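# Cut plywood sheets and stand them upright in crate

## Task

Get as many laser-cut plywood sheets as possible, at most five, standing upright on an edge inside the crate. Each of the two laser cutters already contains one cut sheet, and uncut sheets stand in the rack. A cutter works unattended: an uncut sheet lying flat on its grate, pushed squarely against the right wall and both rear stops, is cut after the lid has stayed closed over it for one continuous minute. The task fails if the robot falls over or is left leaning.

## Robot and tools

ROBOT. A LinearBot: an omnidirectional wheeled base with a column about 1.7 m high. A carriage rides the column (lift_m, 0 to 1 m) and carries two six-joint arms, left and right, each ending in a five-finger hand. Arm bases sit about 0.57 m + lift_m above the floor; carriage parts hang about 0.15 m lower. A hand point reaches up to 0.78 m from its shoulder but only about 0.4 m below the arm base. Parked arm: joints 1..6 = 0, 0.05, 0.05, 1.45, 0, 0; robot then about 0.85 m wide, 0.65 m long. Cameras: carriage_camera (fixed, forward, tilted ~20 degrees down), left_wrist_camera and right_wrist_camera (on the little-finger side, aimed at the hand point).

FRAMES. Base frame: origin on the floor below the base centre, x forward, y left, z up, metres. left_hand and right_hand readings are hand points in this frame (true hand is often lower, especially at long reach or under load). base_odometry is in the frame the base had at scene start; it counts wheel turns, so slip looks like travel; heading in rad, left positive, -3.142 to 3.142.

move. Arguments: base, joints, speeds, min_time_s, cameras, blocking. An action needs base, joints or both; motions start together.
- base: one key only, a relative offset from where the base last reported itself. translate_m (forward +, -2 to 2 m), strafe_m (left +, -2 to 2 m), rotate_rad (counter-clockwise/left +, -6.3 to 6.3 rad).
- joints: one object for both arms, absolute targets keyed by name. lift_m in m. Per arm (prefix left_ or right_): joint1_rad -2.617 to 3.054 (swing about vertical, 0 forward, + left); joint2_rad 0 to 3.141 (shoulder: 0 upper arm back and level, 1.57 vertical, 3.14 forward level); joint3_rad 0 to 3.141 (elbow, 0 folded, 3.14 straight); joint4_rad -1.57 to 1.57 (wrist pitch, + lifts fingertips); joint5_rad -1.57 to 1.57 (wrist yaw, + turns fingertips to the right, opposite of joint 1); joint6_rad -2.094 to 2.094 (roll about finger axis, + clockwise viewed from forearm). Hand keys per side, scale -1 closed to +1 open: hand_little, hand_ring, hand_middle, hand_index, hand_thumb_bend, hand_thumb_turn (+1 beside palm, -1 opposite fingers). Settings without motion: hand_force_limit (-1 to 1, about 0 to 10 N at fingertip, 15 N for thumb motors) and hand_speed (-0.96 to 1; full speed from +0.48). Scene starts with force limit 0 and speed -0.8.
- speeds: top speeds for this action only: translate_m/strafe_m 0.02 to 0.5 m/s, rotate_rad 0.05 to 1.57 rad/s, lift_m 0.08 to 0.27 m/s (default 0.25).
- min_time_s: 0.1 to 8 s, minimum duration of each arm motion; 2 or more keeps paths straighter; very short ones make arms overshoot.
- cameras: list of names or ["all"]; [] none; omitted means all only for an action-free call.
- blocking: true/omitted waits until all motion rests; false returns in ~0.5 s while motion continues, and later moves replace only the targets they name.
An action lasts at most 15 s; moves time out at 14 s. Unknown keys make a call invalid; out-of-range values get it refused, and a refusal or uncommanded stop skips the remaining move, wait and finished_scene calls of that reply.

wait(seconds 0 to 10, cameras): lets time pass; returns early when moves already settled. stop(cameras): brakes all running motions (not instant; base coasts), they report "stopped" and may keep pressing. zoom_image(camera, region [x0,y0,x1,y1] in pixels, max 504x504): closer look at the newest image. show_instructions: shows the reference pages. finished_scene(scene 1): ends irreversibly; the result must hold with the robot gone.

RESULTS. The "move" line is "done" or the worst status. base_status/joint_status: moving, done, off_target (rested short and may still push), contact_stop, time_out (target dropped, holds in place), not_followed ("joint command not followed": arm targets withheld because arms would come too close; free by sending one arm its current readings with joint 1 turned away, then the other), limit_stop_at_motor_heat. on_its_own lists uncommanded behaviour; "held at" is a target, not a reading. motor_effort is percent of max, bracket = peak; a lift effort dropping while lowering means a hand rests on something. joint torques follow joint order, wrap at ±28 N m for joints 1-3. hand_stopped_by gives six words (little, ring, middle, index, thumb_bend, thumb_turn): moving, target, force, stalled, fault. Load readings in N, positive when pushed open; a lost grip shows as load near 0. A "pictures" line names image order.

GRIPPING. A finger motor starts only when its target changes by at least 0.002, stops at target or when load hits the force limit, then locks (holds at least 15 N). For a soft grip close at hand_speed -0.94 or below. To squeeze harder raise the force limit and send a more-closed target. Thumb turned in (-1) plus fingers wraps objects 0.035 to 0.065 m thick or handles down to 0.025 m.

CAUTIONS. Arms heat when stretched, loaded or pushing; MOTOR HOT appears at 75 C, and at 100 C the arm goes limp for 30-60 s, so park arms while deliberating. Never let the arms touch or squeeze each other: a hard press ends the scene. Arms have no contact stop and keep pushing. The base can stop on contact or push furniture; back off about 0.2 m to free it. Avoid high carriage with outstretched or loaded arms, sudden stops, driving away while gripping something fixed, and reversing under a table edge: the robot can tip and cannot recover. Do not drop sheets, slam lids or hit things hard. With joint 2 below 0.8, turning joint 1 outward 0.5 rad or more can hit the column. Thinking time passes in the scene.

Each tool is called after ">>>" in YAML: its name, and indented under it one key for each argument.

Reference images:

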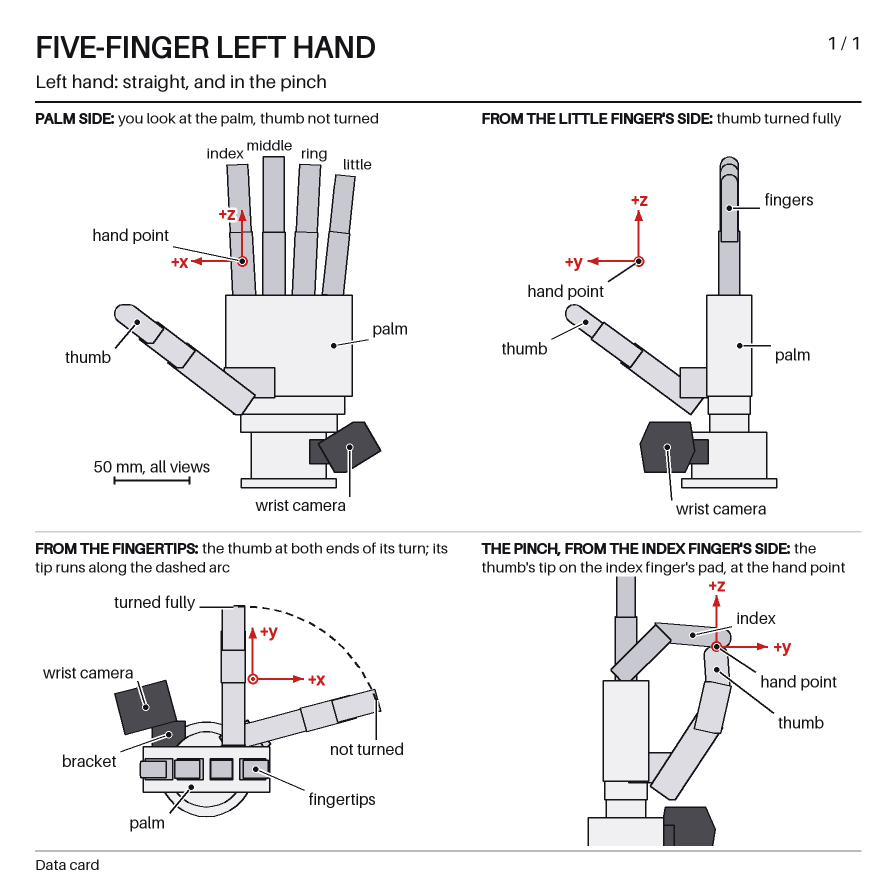

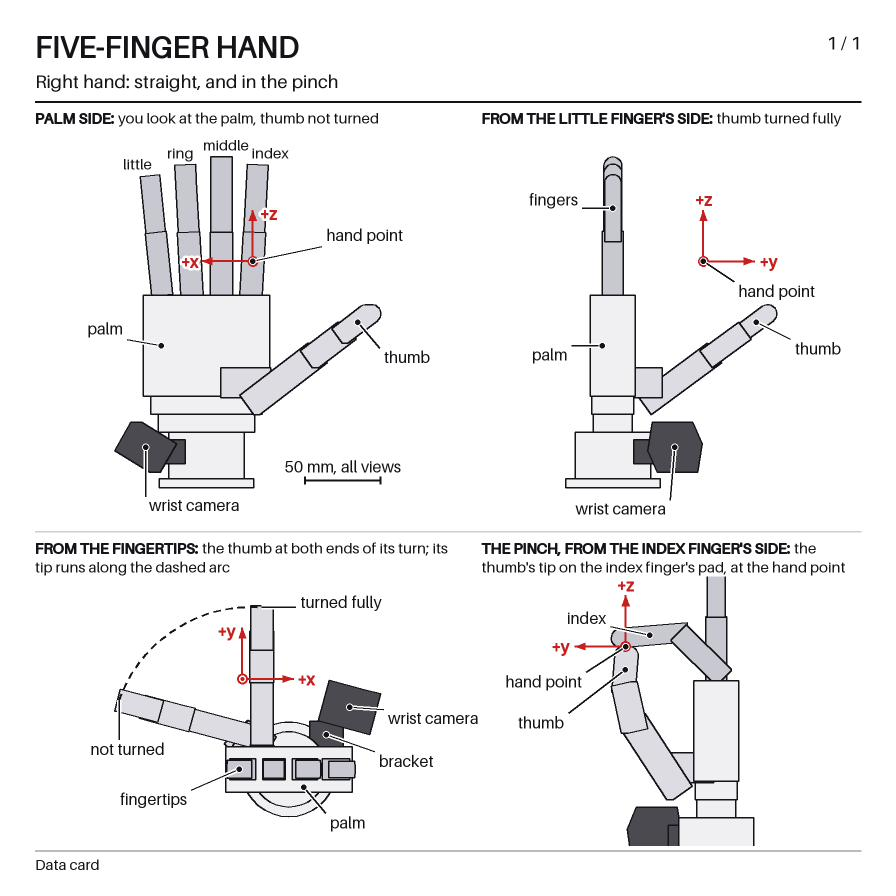

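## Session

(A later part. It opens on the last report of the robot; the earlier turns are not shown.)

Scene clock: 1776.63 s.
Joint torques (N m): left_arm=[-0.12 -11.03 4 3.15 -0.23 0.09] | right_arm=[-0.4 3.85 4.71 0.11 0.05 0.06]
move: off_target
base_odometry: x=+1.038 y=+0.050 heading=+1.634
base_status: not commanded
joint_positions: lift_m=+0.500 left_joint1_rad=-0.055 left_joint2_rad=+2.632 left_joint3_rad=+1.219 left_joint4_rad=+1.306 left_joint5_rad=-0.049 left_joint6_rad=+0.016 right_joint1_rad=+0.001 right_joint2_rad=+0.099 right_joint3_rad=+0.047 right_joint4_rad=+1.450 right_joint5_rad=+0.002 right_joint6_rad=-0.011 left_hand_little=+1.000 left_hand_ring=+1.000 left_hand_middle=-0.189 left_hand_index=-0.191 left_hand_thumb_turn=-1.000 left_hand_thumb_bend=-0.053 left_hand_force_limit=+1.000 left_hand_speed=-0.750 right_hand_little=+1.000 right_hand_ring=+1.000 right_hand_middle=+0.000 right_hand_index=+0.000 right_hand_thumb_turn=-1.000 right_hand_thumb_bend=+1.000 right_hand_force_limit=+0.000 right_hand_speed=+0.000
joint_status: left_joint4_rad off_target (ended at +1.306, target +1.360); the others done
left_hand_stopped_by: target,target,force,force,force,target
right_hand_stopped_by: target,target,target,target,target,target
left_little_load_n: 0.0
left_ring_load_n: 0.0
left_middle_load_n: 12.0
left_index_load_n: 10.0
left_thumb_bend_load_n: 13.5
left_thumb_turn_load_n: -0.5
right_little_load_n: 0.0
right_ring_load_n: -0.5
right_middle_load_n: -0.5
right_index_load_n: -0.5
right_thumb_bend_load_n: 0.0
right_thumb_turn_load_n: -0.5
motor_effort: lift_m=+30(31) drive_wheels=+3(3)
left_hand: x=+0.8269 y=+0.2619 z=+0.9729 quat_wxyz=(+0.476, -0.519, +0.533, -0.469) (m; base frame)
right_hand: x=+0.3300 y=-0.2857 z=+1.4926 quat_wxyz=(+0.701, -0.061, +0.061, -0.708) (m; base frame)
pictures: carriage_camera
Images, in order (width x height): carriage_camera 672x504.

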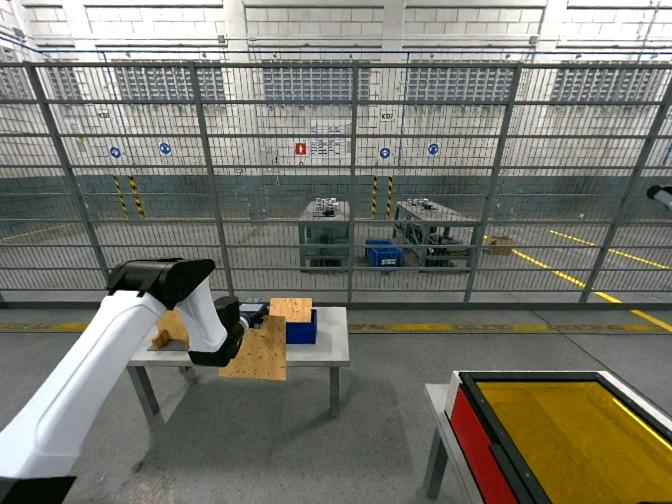

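>>> move:
  base: {"strafe_m": -0.05}
  joints: {"left_joint1_rad": -0.085, "left_joint5_rad": -0.16}
  min_time_s: 1
  speeds: {"strafe_m": 0.1}

>>> move:
  base: {"translate_m": 0.38}
  speeds: {"translate_m": 0.25}
  cameras: ["carriage_camera"]

>>> zoom_image:
  camera: "carriage_camera"
  region: [180, 290, 360, 440]

Scene clock: 1798.57 s.
Joint torques (N m): left_arm=[0.46 -10.96 4 3.08 -0.21 0.07] | right_arm=[-0.38 3.85 4.71 0.1 0.05 0.06]
move: done
base_odometry: x=+1.088 y=+0.053 heading=+1.635
base_status: done
joint_positions: lift_m=+0.500 left_joint1_rad=-0.086 left_joint2_rad=+2.632 left_joint3_rad=+1.219 left_joint4_rad=+1.309 left_joint5_rad=-0.148 left_joint6_rad=+0.019 right_joint1_rad=+0.001 right_joint2_rad=+0.099 right_joint3_rad=+0.047 right_joint4_rad=+1.450 right_joint5_rad=+0.002 right_joint6_rad=-0.011 left_hand_little=+1.000 left_hand_ring=+1.000 left_hand_middle=-0.189 left_hand_index=-0.191 left_hand_thumb_turn=-1.000 left_hand_thumb_bend=-0.053 left_hand_force_limit=+1.000 left_hand_speed=-0.750 right_hand_little=+1.000 right_hand_ring=+1.000 right_hand_middle=+0.000 right_hand_index=+0.000 right_hand_thumb_turn=-1.000 right_hand_thumb_bend=+1.000 right_hand_force_limit=+0.000 right_hand_speed=+0.000
joint_status: all done
left_hand_stopped_by: target,target,force,force,force,target
right_hand_stopped_by: target,target,target,target,target,target
left_little_load_n: 0.0
left_ring_load_n: 0.0
left_middle_load_n: 12.0
left_index_load_n: 10.0
left_thumb_bend_load_n: 13.5
left_thumb_turn_load_n: 0.0
right_little_load_n: 0.0
right_ring_load_n: 0.0
right_middle_load_n: -0.5
right_index_load_n: 0.0
right_thumb_bend_load_n: 0.0
right_thumb_turn_load_n: 0.0
motor_effort: lift_m=+30(30) drive_wheels=+0(10)
left_hand: x=+0.8278 y=+0.2625 z=+0.9735 quat_wxyz=(+0.496, -0.533, +0.517, -0.450) (m; base frame)
right_hand: x=+0.3300 y=-0.2858 z=+1.4926 quat_wxyz=(+0.701, -0.061, +0.061, -0.708) (m; base frame)
pictures: none

Scene clock: 1801.37 s.
Joint torques (N m): left_arm=[0.34 -11.04 3.97 3.06 -0.24 0.07] | right_arm=[-0.38 3.84 4.71 0.1 0.06 0.06]
move: done
base_odometry: x=+1.064 y=+0.432 heading=+1.634
base_status: done
joint_positions: lift_m=+0.500 left_joint1_rad=-0.086 left_joint2_rad=+2.632 left_joint3_rad=+1.219 left_joint4_rad=+1.311 left_joint5_rad=-0.150 left_joint6_rad=+0.019 right_joint1_rad=+0.001 right_joint2_rad=+0.099 right_joint3_rad=+0.047 right_joint4_rad=+1.449 right_joint5_rad=+0.002 right_joint6_rad=-0.011 left_hand_little=+1.000 left_hand_ring=+1.000 left_hand_middle=-0.189 left_hand_index=-0.191 left_hand_thumb_turn=-1.000 left_hand_thumb_bend=-0.053 left_hand_force_limit=+1.000 left_hand_speed=-0.750 right_hand_little=+1.000 right_hand_ring=+1.000 right_hand_middle=+0.000 right_hand_index=+0.000 right_hand_thumb_turn=-1.000 right_hand_thumb_bend=+1.000 right_hand_force_limit=+0.000 right_hand_speed=+0.000
joint_status: not commanded
left_hand_stopped_by: target,target,force,force,force,target
right_hand_stopped_by: target,target,target,target,target,target
left_little_load_n: 0.0
left_ring_load_n: 0.0
left_middle_load_n: 12.0
left_index_load_n: 10.0
left_thumb_bend_load_n: 13.5
left_thumb_turn_load_n: -0.5
right_little_load_n: 0.0
right_ring_load_n: 0.0
right_middle_load_n: 0.0
right_index_load_n: 0.0
right_thumb_bend_load_n: 0.0
right_thumb_turn_load_n: 0.0
motor_effort: lift_m=+30(30) drive_wheels=-2(11)
left_hand: x=+0.8281 y=+0.2629 z=+0.9741 quat_wxyz=(+0.497, -0.533, +0.516, -0.450) (m; base frame)
right_hand: x=+0.3303 y=-0.2858 z=+1.4925 quat_wxyz=(+0.701, -0.061, +0.062, -0.708) (m; base frame)
pictures: carriage_camera
Images, in order (width x height): carriage_camera 672x504.

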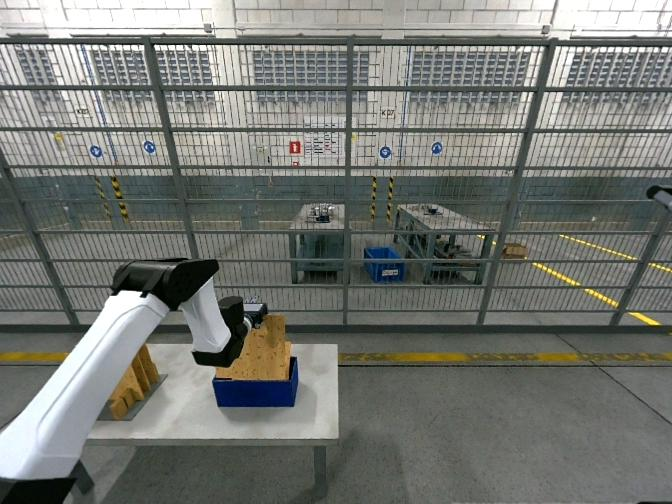

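Scaled by 2.800 from the camera's 672x504 image, which has a finer 960x720 frame.

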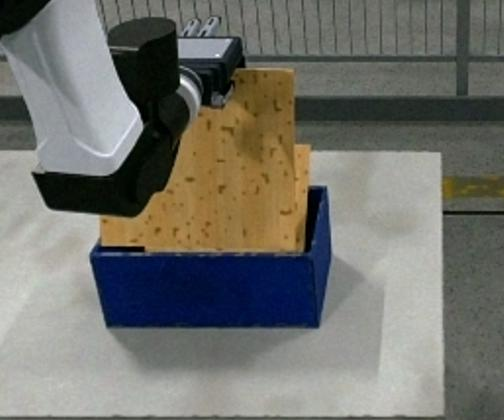

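>>> move:
  joints: {"left_joint4_rad": 1.45}
  base: {"translate_m": 0.053}
  min_time_s: 1
  speeds: {"translate_m": 0.08}
  cameras: ["carriage_camera"]

>>> zoom_image:
  camera: "carriage_camera"
  region: [180, 290, 340, 430]

Scene clock: 1808.77 s.
Joint torques (N m): left_arm=[0.35 -11.11 3.99 3.09 -0.22 0.07] | right_arm=[-0.38 3.9 4.74 0.11 0.06 0.06]
move: off_target
base_odometry: x=+1.061 y=+0.485 heading=+1.634
base_status: done
joint_positions: lift_m=+0.500 left_joint1_rad=-0.086 left_joint2_rad=+2.632 left_joint3_rad=+1.219 left_joint4_rad=+1.397 left_joint5_rad=-0.150 left_joint6_rad=+0.019 right_joint1_rad=+0.001 right_joint2_rad=+0.099 right_joint3_rad=+0.047 right_joint4_rad=+1.450 right_joint5_rad=+0.002 right_joint6_rad=-0.011 left_hand_little=+1.000 left_hand_ring=+1.000 left_hand_middle=-0.189 left_hand_index=-0.191 left_hand_thumb_turn=-1.000 left_hand_thumb_bend=-0.053 left_hand_force_limit=+1.000 left_hand_speed=-0.750 right_hand_little=+1.000 right_hand_ring=+1.000 right_hand_middle=+0.000 right_hand_index=+0.000 right_hand_thumb_turn=-1.000 right_hand_thumb_bend=+1.000 right_hand_force_limit=+0.000 right_hand_speed=+0.000
joint_status: left_joint4_rad off_target (ended at +1.397, target +1.450)
left_hand_stopped_by: target,target,force,force,force,target
right_hand_stopped_by: target,target,target,target,target,target
left_little_load_n: 0.0
left_ring_load_n: 0.0
left_middle_load_n: 11.5
left_index_load_n: 10.0
left_thumb_bend_load_n: 13.5
left_thumb_turn_load_n: 0.0
right_little_load_n: 0.5
right_ring_load_n: 0.0
right_middle_load_n: 0.0
right_index_load_n: -0.5
right_thumb_bend_load_n: 0.0
right_thumb_turn_load_n: 0.0
motor_effort: lift_m=+30(30) drive_wheels=+4(11)
left_hand: x=+0.8347 y=+0.2624 z=+0.9970 quat_wxyz=(+0.517, -0.515, +0.493, -0.475) (m; base frame)
right_hand: x=+0.3301 y=-0.2858 z=+1.4926 quat_wxyz=(+0.701, -0.061, +0.061, -0.708) (m; base frame)
pictures: carriage_camera
Images, in order (width x height): carriage_camera 672x504.

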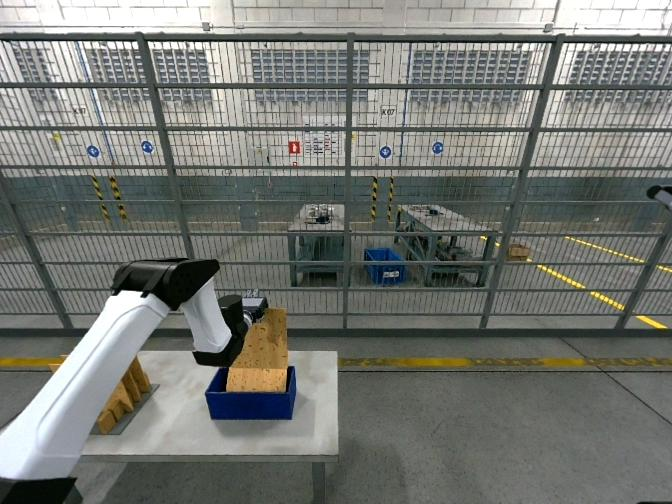

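Scaled by 3.150 from the camera's 672x504 image, which has a finer 960x720 frame.

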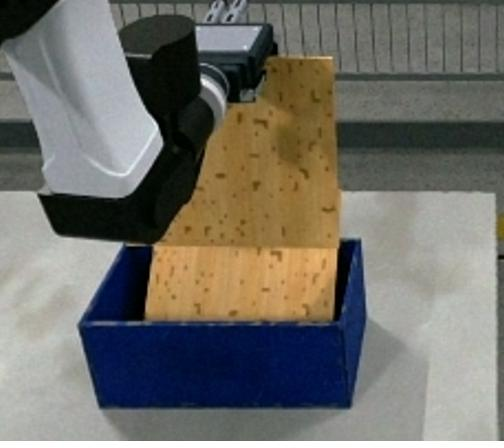

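>>> move:
  joints: {"left_joint1_rad": -0.045, "left_joint5_rad": -0.12, "lift_m": 0.47}
  base: {"translate_m": -0.004}
  min_time_s: 1
  speeds: {"translate_m": 0.08}
  cameras: ["carriage_camera"]

>>> zoom_image:
  camera: "carriage_camera"
  region: [180, 280, 340, 420]

Scene clock: 1817.40 s.
Joint torques (N m): left_arm=[0.49 -11.25 4.14 2.99 -0.02 0.07] | right_arm=[-0.36 3.85 4.71 0.14 0.05 0.06]
move: done
base_odometry: x=+1.061 y=+0.481 heading=+1.633
base_status: done
joint_positions: lift_m=+0.470 left_joint1_rad=-0.047 left_joint2_rad=+2.632 left_joint3_rad=+1.217 left_joint4_rad=+1.406 left_joint5_rad=-0.130 left_joint6_rad=+0.019 right_joint1_rad=+0.001 right_joint2_rad=+0.099 right_joint3_rad=+0.047 right_joint4_rad=+1.448 right_joint5_rad=+0.002 right_joint6_rad=-0.011 left_hand_little=+1.000 left_hand_ring=+1.000 left_hand_middle=-0.189 left_hand_index=-0.191 left_hand_thumb_turn=-1.000 left_hand_thumb_bend=-0.053 left_hand_force_limit=+1.000 left_hand_speed=-0.750 right_hand_little=+1.000 right_hand_ring=+1.000 right_hand_middle=+0.000 right_hand_index=+0.000 right_hand_thumb_turn=-1.000 right_hand_thumb_bend=+1.000 right_hand_force_limit=+0.000 right_hand_speed=+0.000
joint_status: all done
left_hand_stopped_by: target,target,force,force,force,target
right_hand_stopped_by: target,target,target,target,target,target
left_little_load_n: 0.0
left_ring_load_n: -0.5
left_middle_load_n: 12.0
left_index_load_n: 10.5
left_thumb_bend_load_n: 13.5
left_thumb_turn_load_n: -0.5
right_little_load_n: 0.0
right_ring_load_n: 0.0
right_middle_load_n: 0.0
right_index_load_n: 0.0
right_thumb_bend_load_n: 0.0
right_thumb_turn_load_n: 0.0
motor_effort: lift_m=+30(31) drive_wheels=-1(9)
left_hand: x=+0.8360 y=+0.2822 z=+0.9686 quat_wxyz=(+0.523, -0.518, +0.486, -0.472) (m; base frame)
right_hand: x=+0.3307 y=-0.2858 z=+1.4623 quat_wxyz=(+0.701, -0.062, +0.062, -0.708) (m; base frame)
pictures: carriage_camera
Images, in order (width x height): carriage_camera 672x504.

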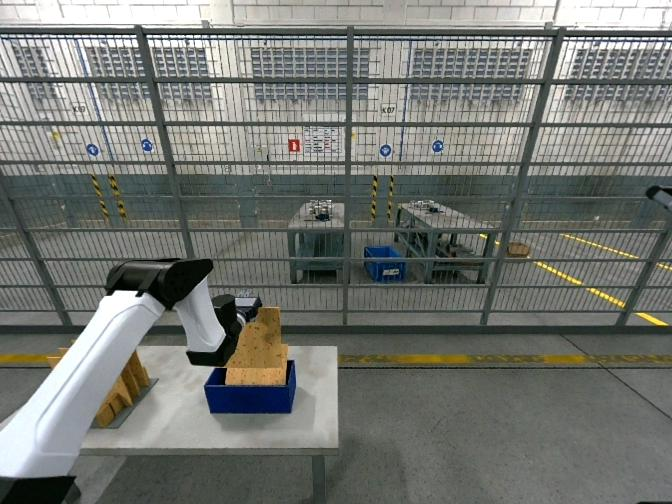

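Scaled by 3.150 from the camera's 672x504 image, which has a finer 960x720 frame.

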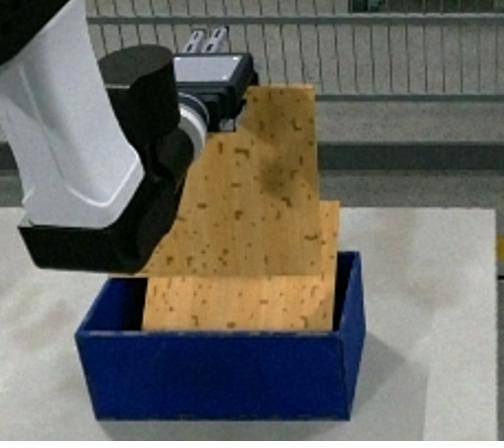

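>>> move:
  joints: {"lift_m": 0.36}
  speeds: {"lift_m": 0.1}
  cameras: ["carriage_camera"]

>>> zoom_image:
  camera: "carriage_camera"
  region: [180, 250, 340, 390]

Scene clock: 1822.83 s.
Joint torques (N m): left_arm=[0.5 -11.1 4.08 2.96 -0.03 0.07] | right_arm=[-0.38 3.79 4.71 0.16 0.05 0.06]
move: done
base_odometry: x=+1.061 y=+0.481 heading=+1.633
base_status: not commanded
joint_positions: lift_m=+0.360 left_joint1_rad=-0.047 left_joint2_rad=+2.632 left_joint3_rad=+1.217 left_joint4_rad=+1.408 left_joint5_rad=-0.129 left_joint6_rad=+0.019 right_joint1_rad=+0.001 right_joint2_rad=+0.099 right_joint3_rad=+0.047 right_joint4_rad=+1.448 right_joint5_rad=+0.002 right_joint6_rad=-0.011 left_hand_little=+1.000 left_hand_ring=+1.000 left_hand_middle=-0.189 left_hand_index=-0.191 left_hand_thumb_turn=-1.000 left_hand_thumb_bend=-0.053 left_hand_force_limit=+1.000 left_hand_speed=-0.750 right_hand_little=+1.000 right_hand_ring=+1.000 right_hand_middle=+0.000 right_hand_index=+0.000 right_hand_thumb_turn=-1.000 right_hand_thumb_bend=+1.000 right_hand_force_limit=+0.000 right_hand_speed=+0.000
joint_status: all done
left_hand_stopped_by: target,target,force,force,force,target
right_hand_stopped_by: target,target,target,target,target,target
left_little_load_n: 0.0
left_ring_load_n: 0.0
left_middle_load_n: 11.5
left_index_load_n: 10.0
left_thumb_bend_load_n: 13.5
left_thumb_turn_load_n: 0.0
right_little_load_n: 0.0
right_ring_load_n: 0.0
right_middle_load_n: 0.0
right_index_load_n: 0.0
right_thumb_bend_load_n: 0.0
right_thumb_turn_load_n: 0.0
motor_effort: lift_m=+31(31) drive_wheels=-1(4)
left_hand: x=+0.8361 y=+0.2820 z=+0.8591 quat_wxyz=(+0.523, -0.517, +0.486, -0.473) (m; base frame)
right_hand: x=+0.3306 y=-0.2858 z=+1.3523 quat_wxyz=(+0.701, -0.062, +0.062, -0.708) (m; base frame)
pictures: carriage_camera
Images, in order (width x height): carriage_camera 672x504.

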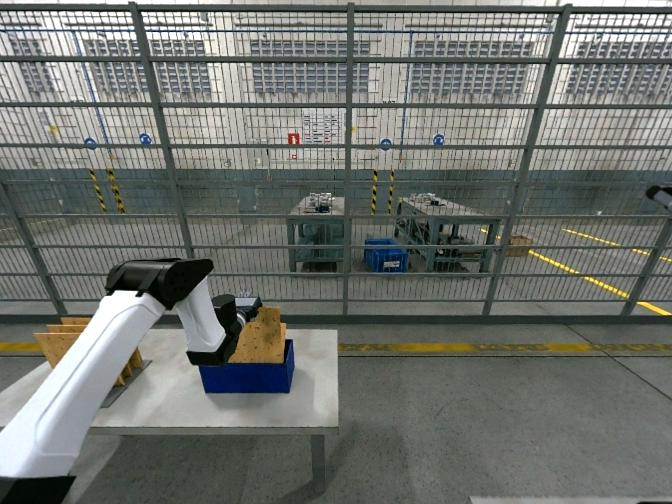

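Scaled by 3.150 from the camera's 672x504 image, which has a finer 960x720 frame.

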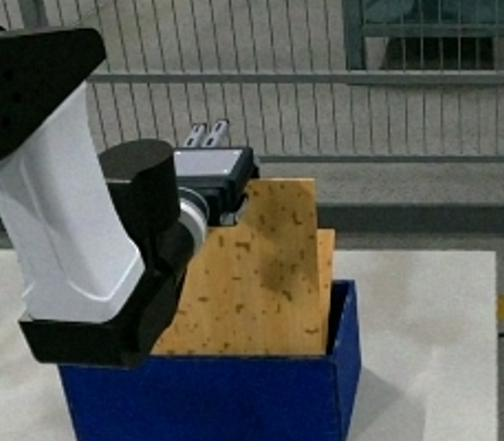

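>>> move:
  joints: {"lift_m": 0.31}
  speeds: {"lift_m": 0.08}

>>> move:
  joints: {"lift_m": 0.29}
  speeds: {"lift_m": 0.08}
  cameras: ["carriage_camera"]

>>> zoom_image:
  camera: "carriage_camera"
  region: [180, 250, 340, 390]

Scene clock: 1827.07 s.
Joint torques (N m): left_arm=[0.5 -11.22 4.1 2.95 -0.04 0.07] | right_arm=[-0.36 3.84 4.71 0.12 0.06 0.06]
move: contact_stop
base_odometry: x=+1.061 y=+0.481 heading=+1.633
base_status: not commanded
joint_positions: lift_m=+0.327 left_joint1_rad=-0.047 left_joint2_rad=+2.633 left_joint3_rad=+1.217 left_joint4_rad=+1.410 left_joint5_rad=-0.129 left_joint6_rad=+0.019 right_joint1_rad=+0.001 right_joint2_rad=+0.099 right_joint3_rad=+0.047 right_joint4_rad=+1.448 right_joint5_rad=+0.002 right_joint6_rad=-0.011 left_hand_little=+1.000 left_hand_ring=+1.000 left_hand_middle=-0.189 left_hand_index=-0.191 left_hand_thumb_turn=-1.000 left_hand_thumb_bend=-0.053 left_hand_force_limit=+1.000 left_hand_speed=-0.750 right_hand_little=+1.000 right_hand_ring=+1.000 right_hand_middle=+0.000 right_hand_index=+0.000 right_hand_thumb_turn=-1.000 right_hand_thumb_bend=+1.000 right_hand_force_limit=+0.000 right_hand_speed=+0.000
joint_status: lift_m contact_stop (moved -0.033 of -0.050)
left_hand_stopped_by: target,target,force,force,force,target
right_hand_stopped_by: target,target,target,target,target,target
left_little_load_n: 0.0
left_ring_load_n: 0.0
left_middle_load_n: 12.0
left_index_load_n: 10.0
left_thumb_bend_load_n: 13.5
left_thumb_turn_load_n: 0.0
right_little_load_n: 0.5
right_ring_load_n: 0.0
right_middle_load_n: 0.0
right_index_load_n: 0.0
right_thumb_bend_load_n: 0.0
right_thumb_turn_load_n: 0.0
on_its_own: lift_m is held at +0.327, not at your +0.310, since a contact_stop
motor_effort: lift_m=+33(33) drive_wheels=+0(3)
left_hand: x=+0.8359 y=+0.2819 z=+0.8258 quat_wxyz=(+0.523, -0.517, +0.486, -0.473) (m; base frame)
right_hand: x=+0.3305 y=-0.2858 z=+1.3196 quat_wxyz=(+0.701, -0.061, +0.062, -0.708) (m; base frame)
pictures: none

not run: a stop that you did not command came earlier in this reply.

Scaled by 3.150 from the camera's 672x504 image, which has a finer 960x720 frame.
This view is cut from an older image: the scene may have changed since it was taken.

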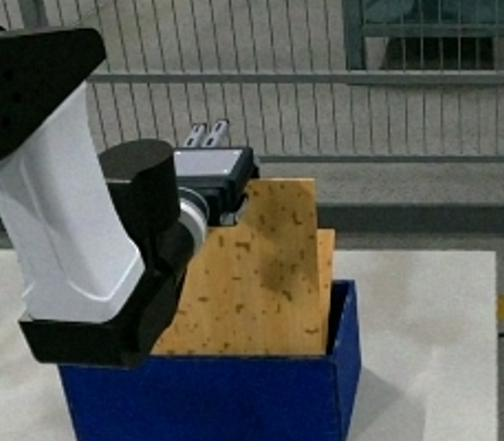

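>>> move:
  joints: {"lift_m": 0.315}
  speeds: {"lift_m": 0.08}
  cameras: ["carriage_camera", "left_wrist_camera"]

>>> zoom_image:
  camera: "carriage_camera"
  region: [180, 250, 340, 390]

Scene clock: 1833.17 s.
Joint torques (N m): left_arm=[0.51 -11.17 4.15 2.95 -0.04 0.07] | right_arm=[-0.28 3.85 4.71 0.12 0.04 0.06]
move: contact_stop
base_odometry: x=+1.061 y=+0.481 heading=+1.633
base_status: not commanded
joint_positions: lift_m=+0.328 left_joint1_rad=-0.047 left_joint2_rad=+2.633 left_joint3_rad=+1.217 left_joint4_rad=+1.409 left_joint5_rad=-0.128 left_joint6_rad=+0.019 right_joint1_rad=+0.001 right_joint2_rad=+0.099 right_joint3_rad=+0.047 right_joint4_rad=+1.448 right_joint5_rad=+0.002 right_joint6_rad=-0.011 left_hand_little=+1.000 left_hand_ring=+1.000 left_hand_middle=-0.189 left_hand_index=-0.191 left_hand_thumb_turn=-1.000 left_hand_thumb_bend=-0.053 left_hand_force_limit=+1.000 left_hand_speed=-0.750 right_hand_little=+1.000 right_hand_ring=+1.000 right_hand_middle=+0.000 right_hand_index=+0.000 right_hand_thumb_turn=-1.000 right_hand_thumb_bend=+1.000 right_hand_force_limit=+0.000 right_hand_speed=+0.000
joint_status: lift_m contact_stop (moved +0.000 of -0.012)
left_hand_stopped_by: target,target,force,force,force,target
right_hand_stopped_by: target,target,target,target,target,target
left_little_load_n: 0.0
left_ring_load_n: 0.0
left_middle_load_n: 12.0
left_index_load_n: 10.0
left_thumb_bend_load_n: 13.5
left_thumb_turn_load_n: -0.5
right_little_load_n: 0.0
right_ring_load_n: 0.0
right_middle_load_n: 0.0
right_index_load_n: 0.0
right_thumb_bend_load_n: 0.0
right_thumb_turn_load_n: 0.0
on_its_own: lift_m is held at +0.328, not at your +0.315, since a contact_stop
motor_effort: lift_m=+33(33) drive_wheels=+0(0)
left_hand: x=+0.8359 y=+0.2818 z=+0.8257 quat_wxyz=(+0.523, -0.517, +0.486, -0.473) (m; base frame)
right_hand: x=+0.3305 y=-0.2858 z=+1.3197 quat_wxyz=(+0.701, -0.061, +0.062, -0.708) (m; base frame)
pictures: carriage_camera, left_wrist_camera
Images, in order (width x height): carriage_camera 672x504, left_wrist_camera 672x504.

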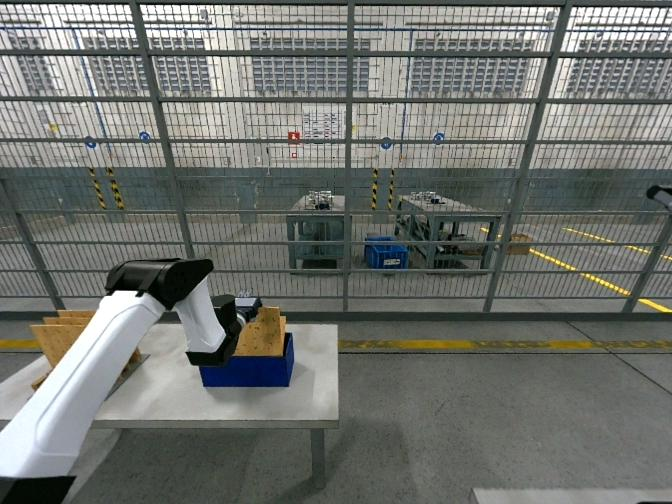

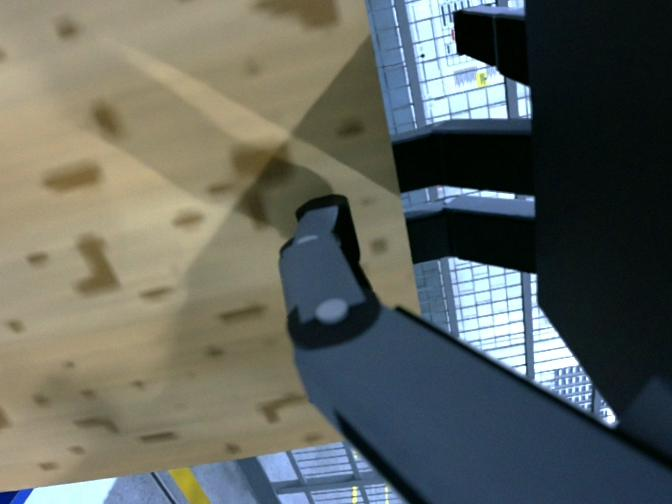

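Scaled by 3.150 from the camera's 672x504 image, which has a finer 960x720 frame.

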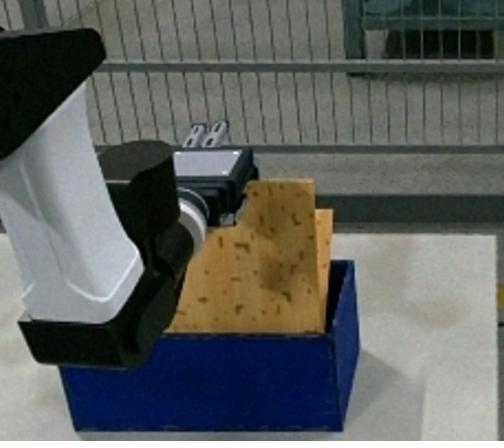

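>>> move:
  joints: {"lift_m": 0.46}

>>> move:
  base: {"strafe_m": 0.045}
  joints: {"left_joint1_rad": -0.118, "left_joint5_rad": -0.193}
  min_time_s: 1
  speeds: {"strafe_m": 0.1}
  cameras: ["carriage_camera"]

>>> zoom_image:
  camera: "carriage_camera"
  region: [180, 270, 340, 410]

Scene clock: 1844.73 s.
Joint torques (N m): left_arm=[0.53 -11.29 4.12 2.87 -0.05 0.07] | right_arm=[-0.36 3.85 4.71 0.13 0.05 0.06]
move: done
base_odometry: x=+1.061 y=+0.481 heading=+1.633
base_status: not commanded
joint_positions: lift_m=+0.460 left_joint1_rad=-0.047 left_joint2_rad=+2.634 left_joint3_rad=+1.217 left_joint4_rad=+1.416 left_joint5_rad=-0.127 left_joint6_rad=+0.019 right_joint1_rad=+0.001 right_joint2_rad=+0.099 right_joint3_rad=+0.047 right_joint4_rad=+1.448 right_joint5_rad=+0.002 right_joint6_rad=-0.011 left_hand_little=+1.000 left_hand_ring=+1.000 left_hand_middle=-0.189 left_hand_index=-0.191 left_hand_thumb_turn=-1.000 left_hand_thumb_bend=-0.053 left_hand_force_limit=+1.000 left_hand_speed=-0.750 right_hand_little=+1.000 right_hand_ring=+1.000 right_hand_middle=+0.000 right_hand_index=+0.000 right_hand_thumb_turn=-1.000 right_hand_thumb_bend=+1.000 right_hand_force_limit=+0.000 right_hand_speed=+0.000
joint_status: all done
left_hand_stopped_by: target,target,force,force,force,target
right_hand_stopped_by: target,target,target,target,target,target
left_little_load_n: 0.0
left_ring_load_n: 0.0
left_middle_load_n: 12.0
left_index_load_n: 10.0
left_thumb_bend_load_n: 13.5
left_thumb_turn_load_n: -0.5
right_little_load_n: 0.0
right_ring_load_n: -0.5
right_middle_load_n: 0.0
right_index_load_n: 0.0
right_thumb_bend_load_n: 0.0
right_thumb_turn_load_n: 0.0
motor_effort: lift_m=+37(43) drive_wheels=-1(4)
left_hand: x=+0.8362 y=+0.2819 z=+0.9591 quat_wxyz=(+0.524, -0.516, +0.485, -0.474) (m; base frame)
right_hand: x=+0.3305 y=-0.2859 z=+1.4518 quat_wxyz=(+0.701, -0.061, +0.062, -0.708) (m; base frame)
pictures: none

Scene clock: 1846.03 s.
Joint torques (N m): left_arm=[0.13 -11.19 4.12 2.87 -0.26 0.06] | right_arm=[-0.31 3.88 4.72 0.12 0.05 0.06]
move: done
base_odometry: x=+1.016 y=+0.478 heading=+1.633
base_status: done
joint_positions: lift_m=+0.460 left_joint1_rad=-0.117 left_joint2_rad=+2.634 left_joint3_rad=+1.217 left_joint4_rad=+1.416 left_joint5_rad=-0.181 left_joint6_rad=+0.019 right_joint1_rad=+0.000 right_joint2_rad=+0.099 right_joint3_rad=+0.047 right_joint4_rad=+1.448 right_joint5_rad=+0.002 right_joint6_rad=-0.011 left_hand_little=+1.000 left_hand_ring=+1.000 left_hand_middle=-0.189 left_hand_index=-0.191 left_hand_thumb_turn=-1.000 left_hand_thumb_bend=-0.053 left_hand_force_limit=+1.000 left_hand_speed=-0.750 right_hand_little=+1.000 right_hand_ring=+1.000 right_hand_middle=+0.000 right_hand_index=+0.000 right_hand_thumb_turn=-1.000 right_hand_thumb_bend=+1.000 right_hand_force_limit=+0.000 right_hand_speed=+0.000
joint_status: all done
left_hand_stopped_by: target,target,force,force,force,target
right_hand_stopped_by: target,target,target,target,target,target
left_little_load_n: 0.0
left_ring_load_n: 0.0
left_middle_load_n: 12.0
left_index_load_n: 10.0
left_thumb_bend_load_n: 13.5
left_thumb_turn_load_n: -0.5
right_little_load_n: 0.0
right_ring_load_n: 0.0
right_middle_load_n: 0.0
right_index_load_n: 0.0
right_thumb_bend_load_n: 0.0
right_thumb_turn_load_n: 0.0
motor_effort: lift_m=+37(37) drive_wheels=+0(10)
left_hand: x=+0.8335 y=+0.2494 z=+0.9591 quat_wxyz=(+0.520, -0.511, +0.489, -0.478) (m; base frame)
right_hand: x=+0.3305 y=-0.2858 z=+1.4518 quat_wxyz=(+0.700, -0.061, +0.062, -0.708) (m; base frame)
pictures: carriage_camera
Images, in order (width x height): carriage_camera 672x504.

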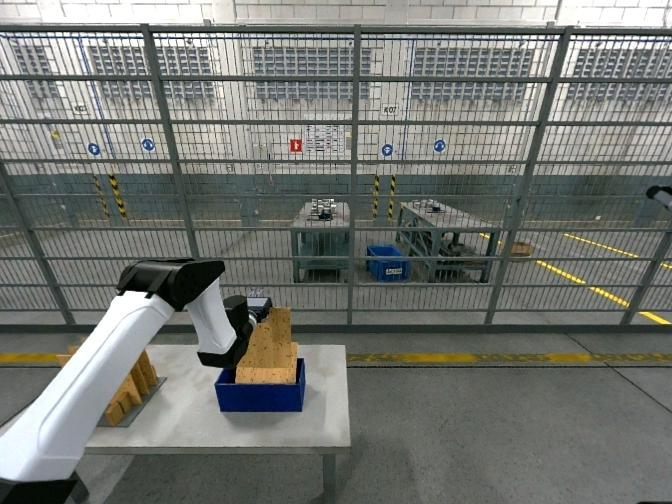

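Scaled by 3.150 from the camera's 672x504 image, which has a finer 960x720 frame.

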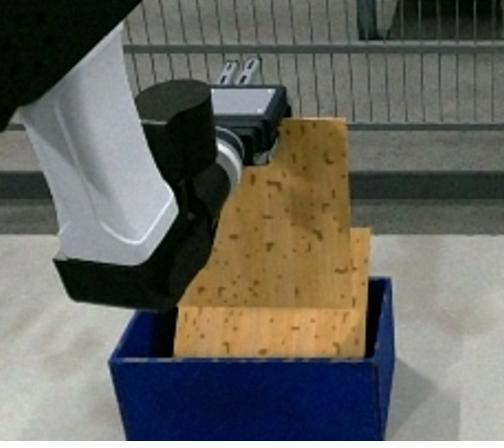

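>>> move:
  base: {"translate_m": -0.019}
  speeds: {"translate_m": 0.05}

>>> move:
  joints: {"lift_m": 0.38}
  speeds: {"lift_m": 0.1}
  cameras: ["carriage_camera"]

>>> zoom_image:
  camera: "carriage_camera"
  region: [200, 270, 340, 410]

Scene clock: 1857.37 s.
Joint torques (N m): left_arm=[0.2 -11.22 4.14 2.87 -0.22 0.07] | right_arm=[-0.35 3.84 4.71 0.11 0.06 0.06]
move: done
base_odometry: x=+1.017 y=+0.460 heading=+1.633
base_status: done
joint_positions: lift_m=+0.460 left_joint1_rad=-0.117 left_joint2_rad=+2.634 left_joint3_rad=+1.217 left_joint4_rad=+1.416 left_joint5_rad=-0.184 left_joint6_rad=+0.019 right_joint1_rad=+0.000 right_joint2_rad=+0.099 right_joint3_rad=+0.047 right_joint4_rad=+1.449 right_joint5_rad=+0.002 right_joint6_rad=-0.011 left_hand_little=+1.000 left_hand_ring=+1.000 left_hand_middle=-0.189 left_hand_index=-0.191 left_hand_thumb_turn=-1.000 left_hand_thumb_bend=-0.053 left_hand_force_limit=+1.000 left_hand_speed=-0.750 right_hand_little=+1.000 right_hand_ring=+1.000 right_hand_middle=+0.000 right_hand_index=+0.000 right_hand_thumb_turn=-1.000 right_hand_thumb_bend=+1.000 right_hand_force_limit=+0.000 right_hand_speed=+0.000
joint_status: not commanded
left_hand_stopped_by: target,target,force,force,force,target
right_hand_stopped_by: target,target,target,target,target,target
left_little_load_n: 0.0
left_ring_load_n: 0.0
left_middle_load_n: 11.5
left_index_load_n: 10.5
left_thumb_bend_load_n: 14.0
left_thumb_turn_load_n: -0.5
right_little_load_n: 0.0
right_ring_load_n: 0.0
right_middle_load_n: 0.0
right_index_load_n: 0.0
right_thumb_bend_load_n: 0.0
right_thumb_turn_load_n: 0.0
motor_effort: lift_m=+37(37) drive_wheels=+2(6)
left_hand: x=+0.8335 y=+0.2499 z=+0.9591 quat_wxyz=(+0.521, -0.512, +0.488, -0.478) (m; base frame)
right_hand: x=+0.3302 y=-0.2858 z=+1.4519 quat_wxyz=(+0.700, -0.061, +0.061, -0.708) (m; base frame)
pictures: none

Scene clock: 1858.60 s.
Joint torques (N m): left_arm=[0.21 -11.3 4.12 2.69 -0.21 0.05] | right_arm=[-0.35 3.85 4.71 0.11 0.06 0.06]
move: done
base_odometry: x=+1.017 y=+0.460 heading=+1.633
base_status: not commanded
joint_positions: lift_m=+0.380 left_joint1_rad=-0.117 left_joint2_rad=+2.634 left_joint3_rad=+1.217 left_joint4_rad=+1.431 left_joint5_rad=-0.185 left_joint6_rad=+0.020 right_joint1_rad=+0.000 right_joint2_rad=+0.099 right_joint3_rad=+0.047 right_joint4_rad=+1.449 right_joint5_rad=+0.002 right_joint6_rad=-0.011 left_hand_little=+1.000 left_hand_ring=+1.000 left_hand_middle=-0.189 left_hand_index=-0.191 left_hand_thumb_turn=-1.000 left_hand_thumb_bend=-0.053 left_hand_force_limit=+1.000 left_hand_speed=-0.750 right_hand_little=+1.000 right_hand_ring=+1.000 right_hand_middle=+0.000 right_hand_index=+0.000 right_hand_thumb_turn=-1.000 right_hand_thumb_bend=+1.000 right_hand_force_limit=+0.000 right_hand_speed=+0.000
joint_status: all done
left_hand_stopped_by: target,target,force,force,force,target
right_hand_stopped_by: target,target,target,target,target,target
left_little_load_n: 0.0
left_ring_load_n: 0.0
left_middle_load_n: 14.5
left_index_load_n: 9.5
left_thumb_bend_load_n: 11.0
left_thumb_turn_load_n: -0.5
right_little_load_n: 0.0
right_ring_load_n: 0.0
right_middle_load_n: 0.0
right_index_load_n: 0.0
right_thumb_bend_load_n: 0.0
right_thumb_turn_load_n: 0.0
motor_effort: lift_m=+30(31) drive_wheels=+2(2)
left_hand: x=+0.8345 y=+0.2501 z=+0.8839 quat_wxyz=(+0.524, -0.509, +0.484, -0.481) (m; base frame)
right_hand: x=+0.3302 y=-0.2858 z=+1.3725 quat_wxyz=(+0.700, -0.061, +0.061, -0.708) (m; base frame)
pictures: carriage_camera
Images, in order (width x height): carriage_camera 672x504.

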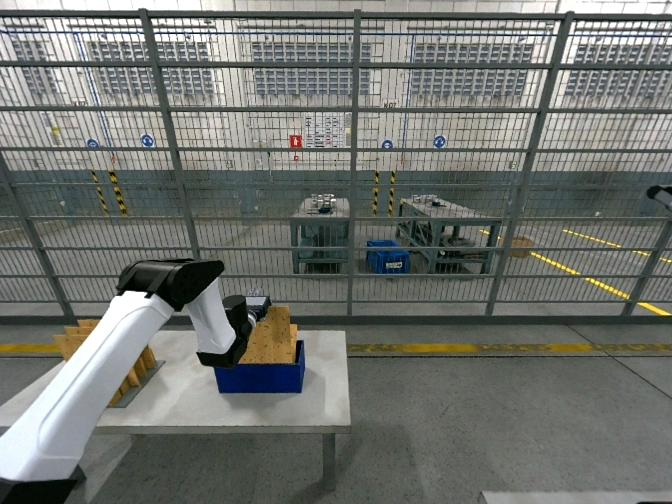

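Scaled by 3.600 from the camera's 672x504 image, which has a finer 960x720 frame.

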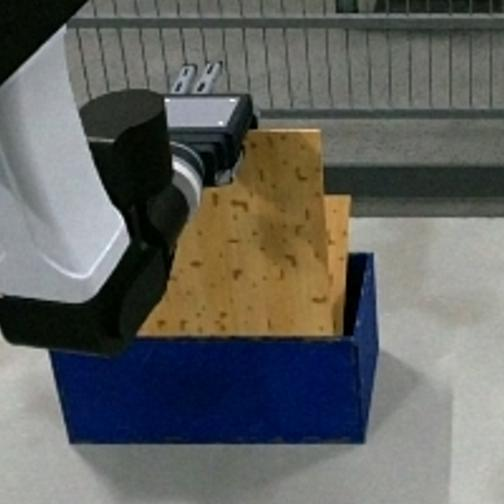

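>>> move:
  joints: {"lift_m": 0.42}

>>> move:
  base: {"translate_m": 0.008}
  speeds: {"translate_m": 0.05}
  cameras: ["carriage_camera"]

>>> zoom_image:
  camera: "carriage_camera"
  region: [200, 270, 340, 410]

Scene clock: 1867.57 s.
Joint torques (N m): left_arm=[0.21 -11.26 4.12 2.76 -0.19 0.04] | right_arm=[-0.35 3.85 4.71 0.11 0.05 0.06]
move: done
base_odometry: x=+1.017 y=+0.460 heading=+1.633
base_status: not commanded
joint_positions: lift_m=+0.420 left_joint1_rad=-0.117 left_joint2_rad=+2.635 left_joint3_rad=+1.217 left_joint4_rad=+1.425 left_joint5_rad=-0.186 left_joint6_rad=+0.021 right_joint1_rad=+0.000 right_joint2_rad=+0.099 right_joint3_rad=+0.047 right_joint4_rad=+1.450 right_joint5_rad=+0.002 right_joint6_rad=-0.011 left_hand_little=+1.000 left_hand_ring=+1.000 left_hand_middle=-0.188 left_hand_index=-0.191 left_hand_thumb_turn=-1.000 left_hand_thumb_bend=-0.053 left_hand_force_limit=+1.000 left_hand_speed=-0.750 right_hand_little=+1.000 right_hand_ring=+1.000 right_hand_middle=+0.000 right_hand_index=+0.000 right_hand_thumb_turn=-1.000 right_hand_thumb_bend=+1.000 right_hand_force_limit=+0.000 right_hand_speed=+0.000
joint_status: all done
left_hand_stopped_by: target,target,force,force,force,target
right_hand_stopped_by: target,target,target,target,target,target
left_little_load_n: 0.0
left_ring_load_n: 0.0
left_middle_load_n: 12.0
left_index_load_n: 10.5
left_thumb_bend_load_n: 11.0
left_thumb_turn_load_n: 0.0
right_little_load_n: 0.0
right_ring_load_n: 0.0
right_middle_load_n: -0.5
right_index_load_n: 0.0
right_thumb_bend_load_n: 0.0
right_thumb_turn_load_n: 0.0
motor_effort: lift_m=+36(44) drive_wheels=+2(2)
left_hand: x=+0.8341 y=+0.2505 z=+0.9214 quat_wxyz=(+0.524, -0.510, +0.486, -0.479) (m; base frame)
right_hand: x=+0.3301 y=-0.2858 z=+1.4120 quat_wxyz=(+0.700, -0.061, +0.061, -0.708) (m; base frame)
pictures: none

Scene clock: 1868.27 s.
Joint torques (N m): left_arm=[0.17 -11.32 4.12 2.76 -0.19 0.04] | right_arm=[-0.36 3.88 4.71 0.13 0.06 0.06]
move: done
base_odometry: x=+1.017 y=+0.467 heading=+1.633
base_status: done
joint_positions: lift_m=+0.420 left_joint1_rad=-0.117 left_joint2_rad=+2.635 left_joint3_rad=+1.217 left_joint4_rad=+1.424 left_joint5_rad=-0.186 left_joint6_rad=+0.021 right_joint1_rad=+0.000 right_joint2_rad=+0.099 right_joint3_rad=+0.047 right_joint4_rad=+1.449 right_joint5_rad=+0.002 right_joint6_rad=-0.011 left_hand_little=+1.000 left_hand_ring=+1.000 left_hand_middle=-0.188 left_hand_index=-0.191 left_hand_thumb_turn=-1.000 left_hand_thumb_bend=-0.053 left_hand_force_limit=+1.000 left_hand_speed=-0.750 right_hand_little=+1.000 right_hand_ring=+1.000 right_hand_middle=+0.000 right_hand_index=+0.000 right_hand_thumb_turn=-1.000 right_hand_thumb_bend=+1.000 right_hand_force_limit=+0.000 right_hand_speed=+0.000
joint_status: not commanded
left_hand_stopped_by: target,target,force,force,force,target
right_hand_stopped_by: target,target,target,target,target,target
left_little_load_n: 0.0
left_ring_load_n: 0.0
left_middle_load_n: 12.0
left_index_load_n: 10.5
left_thumb_bend_load_n: 11.0
left_thumb_turn_load_n: 0.0
right_little_load_n: 0.0
right_ring_load_n: 0.0
right_middle_load_n: 0.0
right_index_load_n: 0.0
right_thumb_bend_load_n: 0.0
right_thumb_turn_load_n: 0.0
motor_effort: lift_m=+36(36) drive_wheels=+0(6)
left_hand: x=+0.8340 y=+0.2505 z=+0.9211 quat_wxyz=(+0.523, -0.511, +0.486, -0.479) (m; base frame)
right_hand: x=+0.3304 y=-0.2858 z=+1.4119 quat_wxyz=(+0.700, -0.061, +0.062, -0.708) (m; base frame)
pictures: carriage_camera
Images, in order (width x height): carriage_camera 672x504.

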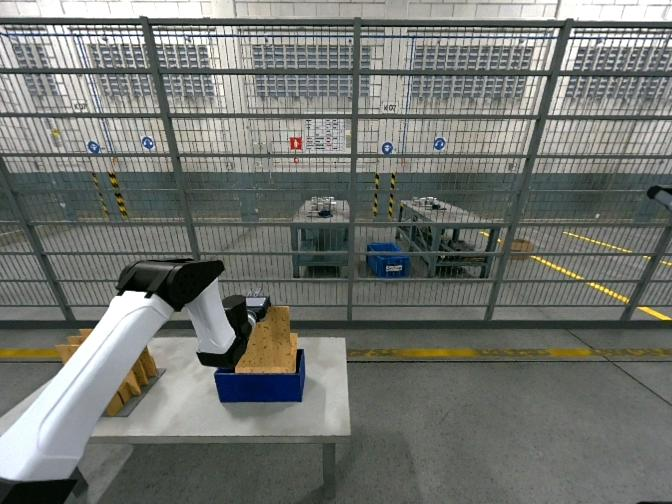

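Scaled by 3.600 from the camera's 672x504 image, which has a finer 960x720 frame.

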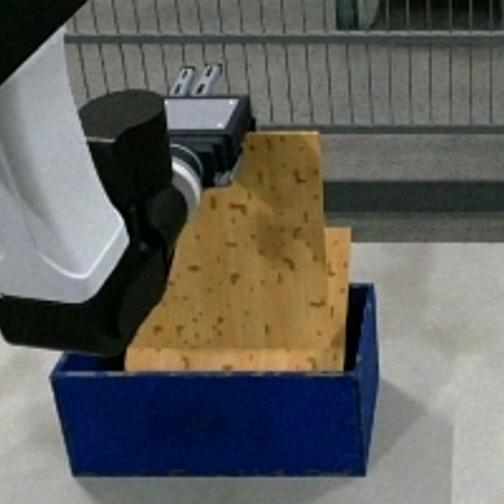

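>>> move:
  joints: {"lift_m": 0.37}
  speeds: {"lift_m": 0.08}
  cameras: ["carriage_camera"]

>>> zoom_image:
  camera: "carriage_camera"
  region: [200, 270, 340, 410]

Scene clock: 1872.87 s.
Joint torques (N m): left_arm=[0.14 -11.3 4.12 2.84 -0.19 0.02] | right_arm=[-0.34 3.85 4.72 0.13 0.06 0.06]
move: done
base_odometry: x=+1.017 y=+0.467 heading=+1.633
base_status: not commanded
joint_positions: lift_m=+0.370 left_joint1_rad=-0.117 left_joint2_rad=+2.635 left_joint3_rad=+1.217 left_joint4_rad=+1.418 left_joint5_rad=-0.186 left_joint6_rad=+0.022 right_joint1_rad=+0.000 right_joint2_rad=+0.099 right_joint3_rad=+0.047 right_joint4_rad=+1.449 right_joint5_rad=+0.002 right_joint6_rad=-0.011 left_hand_little=+1.000 left_hand_ring=+1.000 left_hand_middle=-0.188 left_hand_index=-0.191 left_hand_thumb_turn=-1.000 left_hand_thumb_bend=-0.053 left_hand_force_limit=+1.000 left_hand_speed=-0.750 right_hand_little=+1.000 right_hand_ring=+1.000 right_hand_middle=+0.000 right_hand_index=+0.000 right_hand_thumb_turn=-1.000 right_hand_thumb_bend=+1.000 right_hand_force_limit=+0.000 right_hand_speed=+0.000
joint_status: all done
left_hand_stopped_by: target,target,force,force,force,target
right_hand_stopped_by: target,target,target,target,target,target
left_little_load_n: 0.0
left_ring_load_n: 0.0
left_middle_load_n: 13.0
left_index_load_n: 10.0
left_thumb_bend_load_n: 11.0
left_thumb_turn_load_n: 0.5
right_little_load_n: 0.0
right_ring_load_n: 0.0
right_middle_load_n: 0.0
right_index_load_n: 0.0
right_thumb_bend_load_n: 0.0
right_thumb_turn_load_n: 0.0
motor_effort: lift_m=+30(31) drive_wheels=+1(1)
left_hand: x=+0.8336 y=+0.2506 z=+0.8700 quat_wxyz=(+0.522, -0.512, +0.488, -0.477) (m; base frame)
right_hand: x=+0.3304 y=-0.2858 z=+1.3625 quat_wxyz=(+0.700, -0.061, +0.062, -0.708) (m; base frame)
pictures: carriage_camera
Images, in order (width x height): carriage_camera 672x504.

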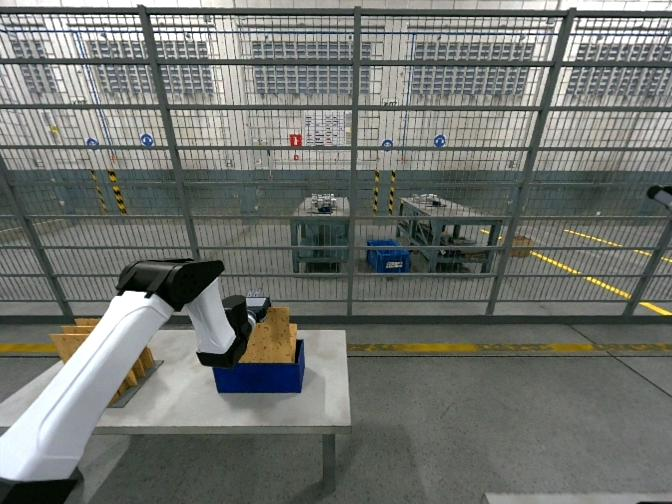

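Scaled by 3.600 from the camera's 672x504 image, which has a finer 960x720 frame.

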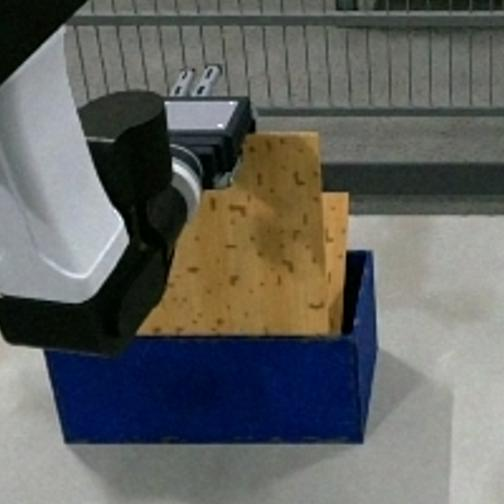

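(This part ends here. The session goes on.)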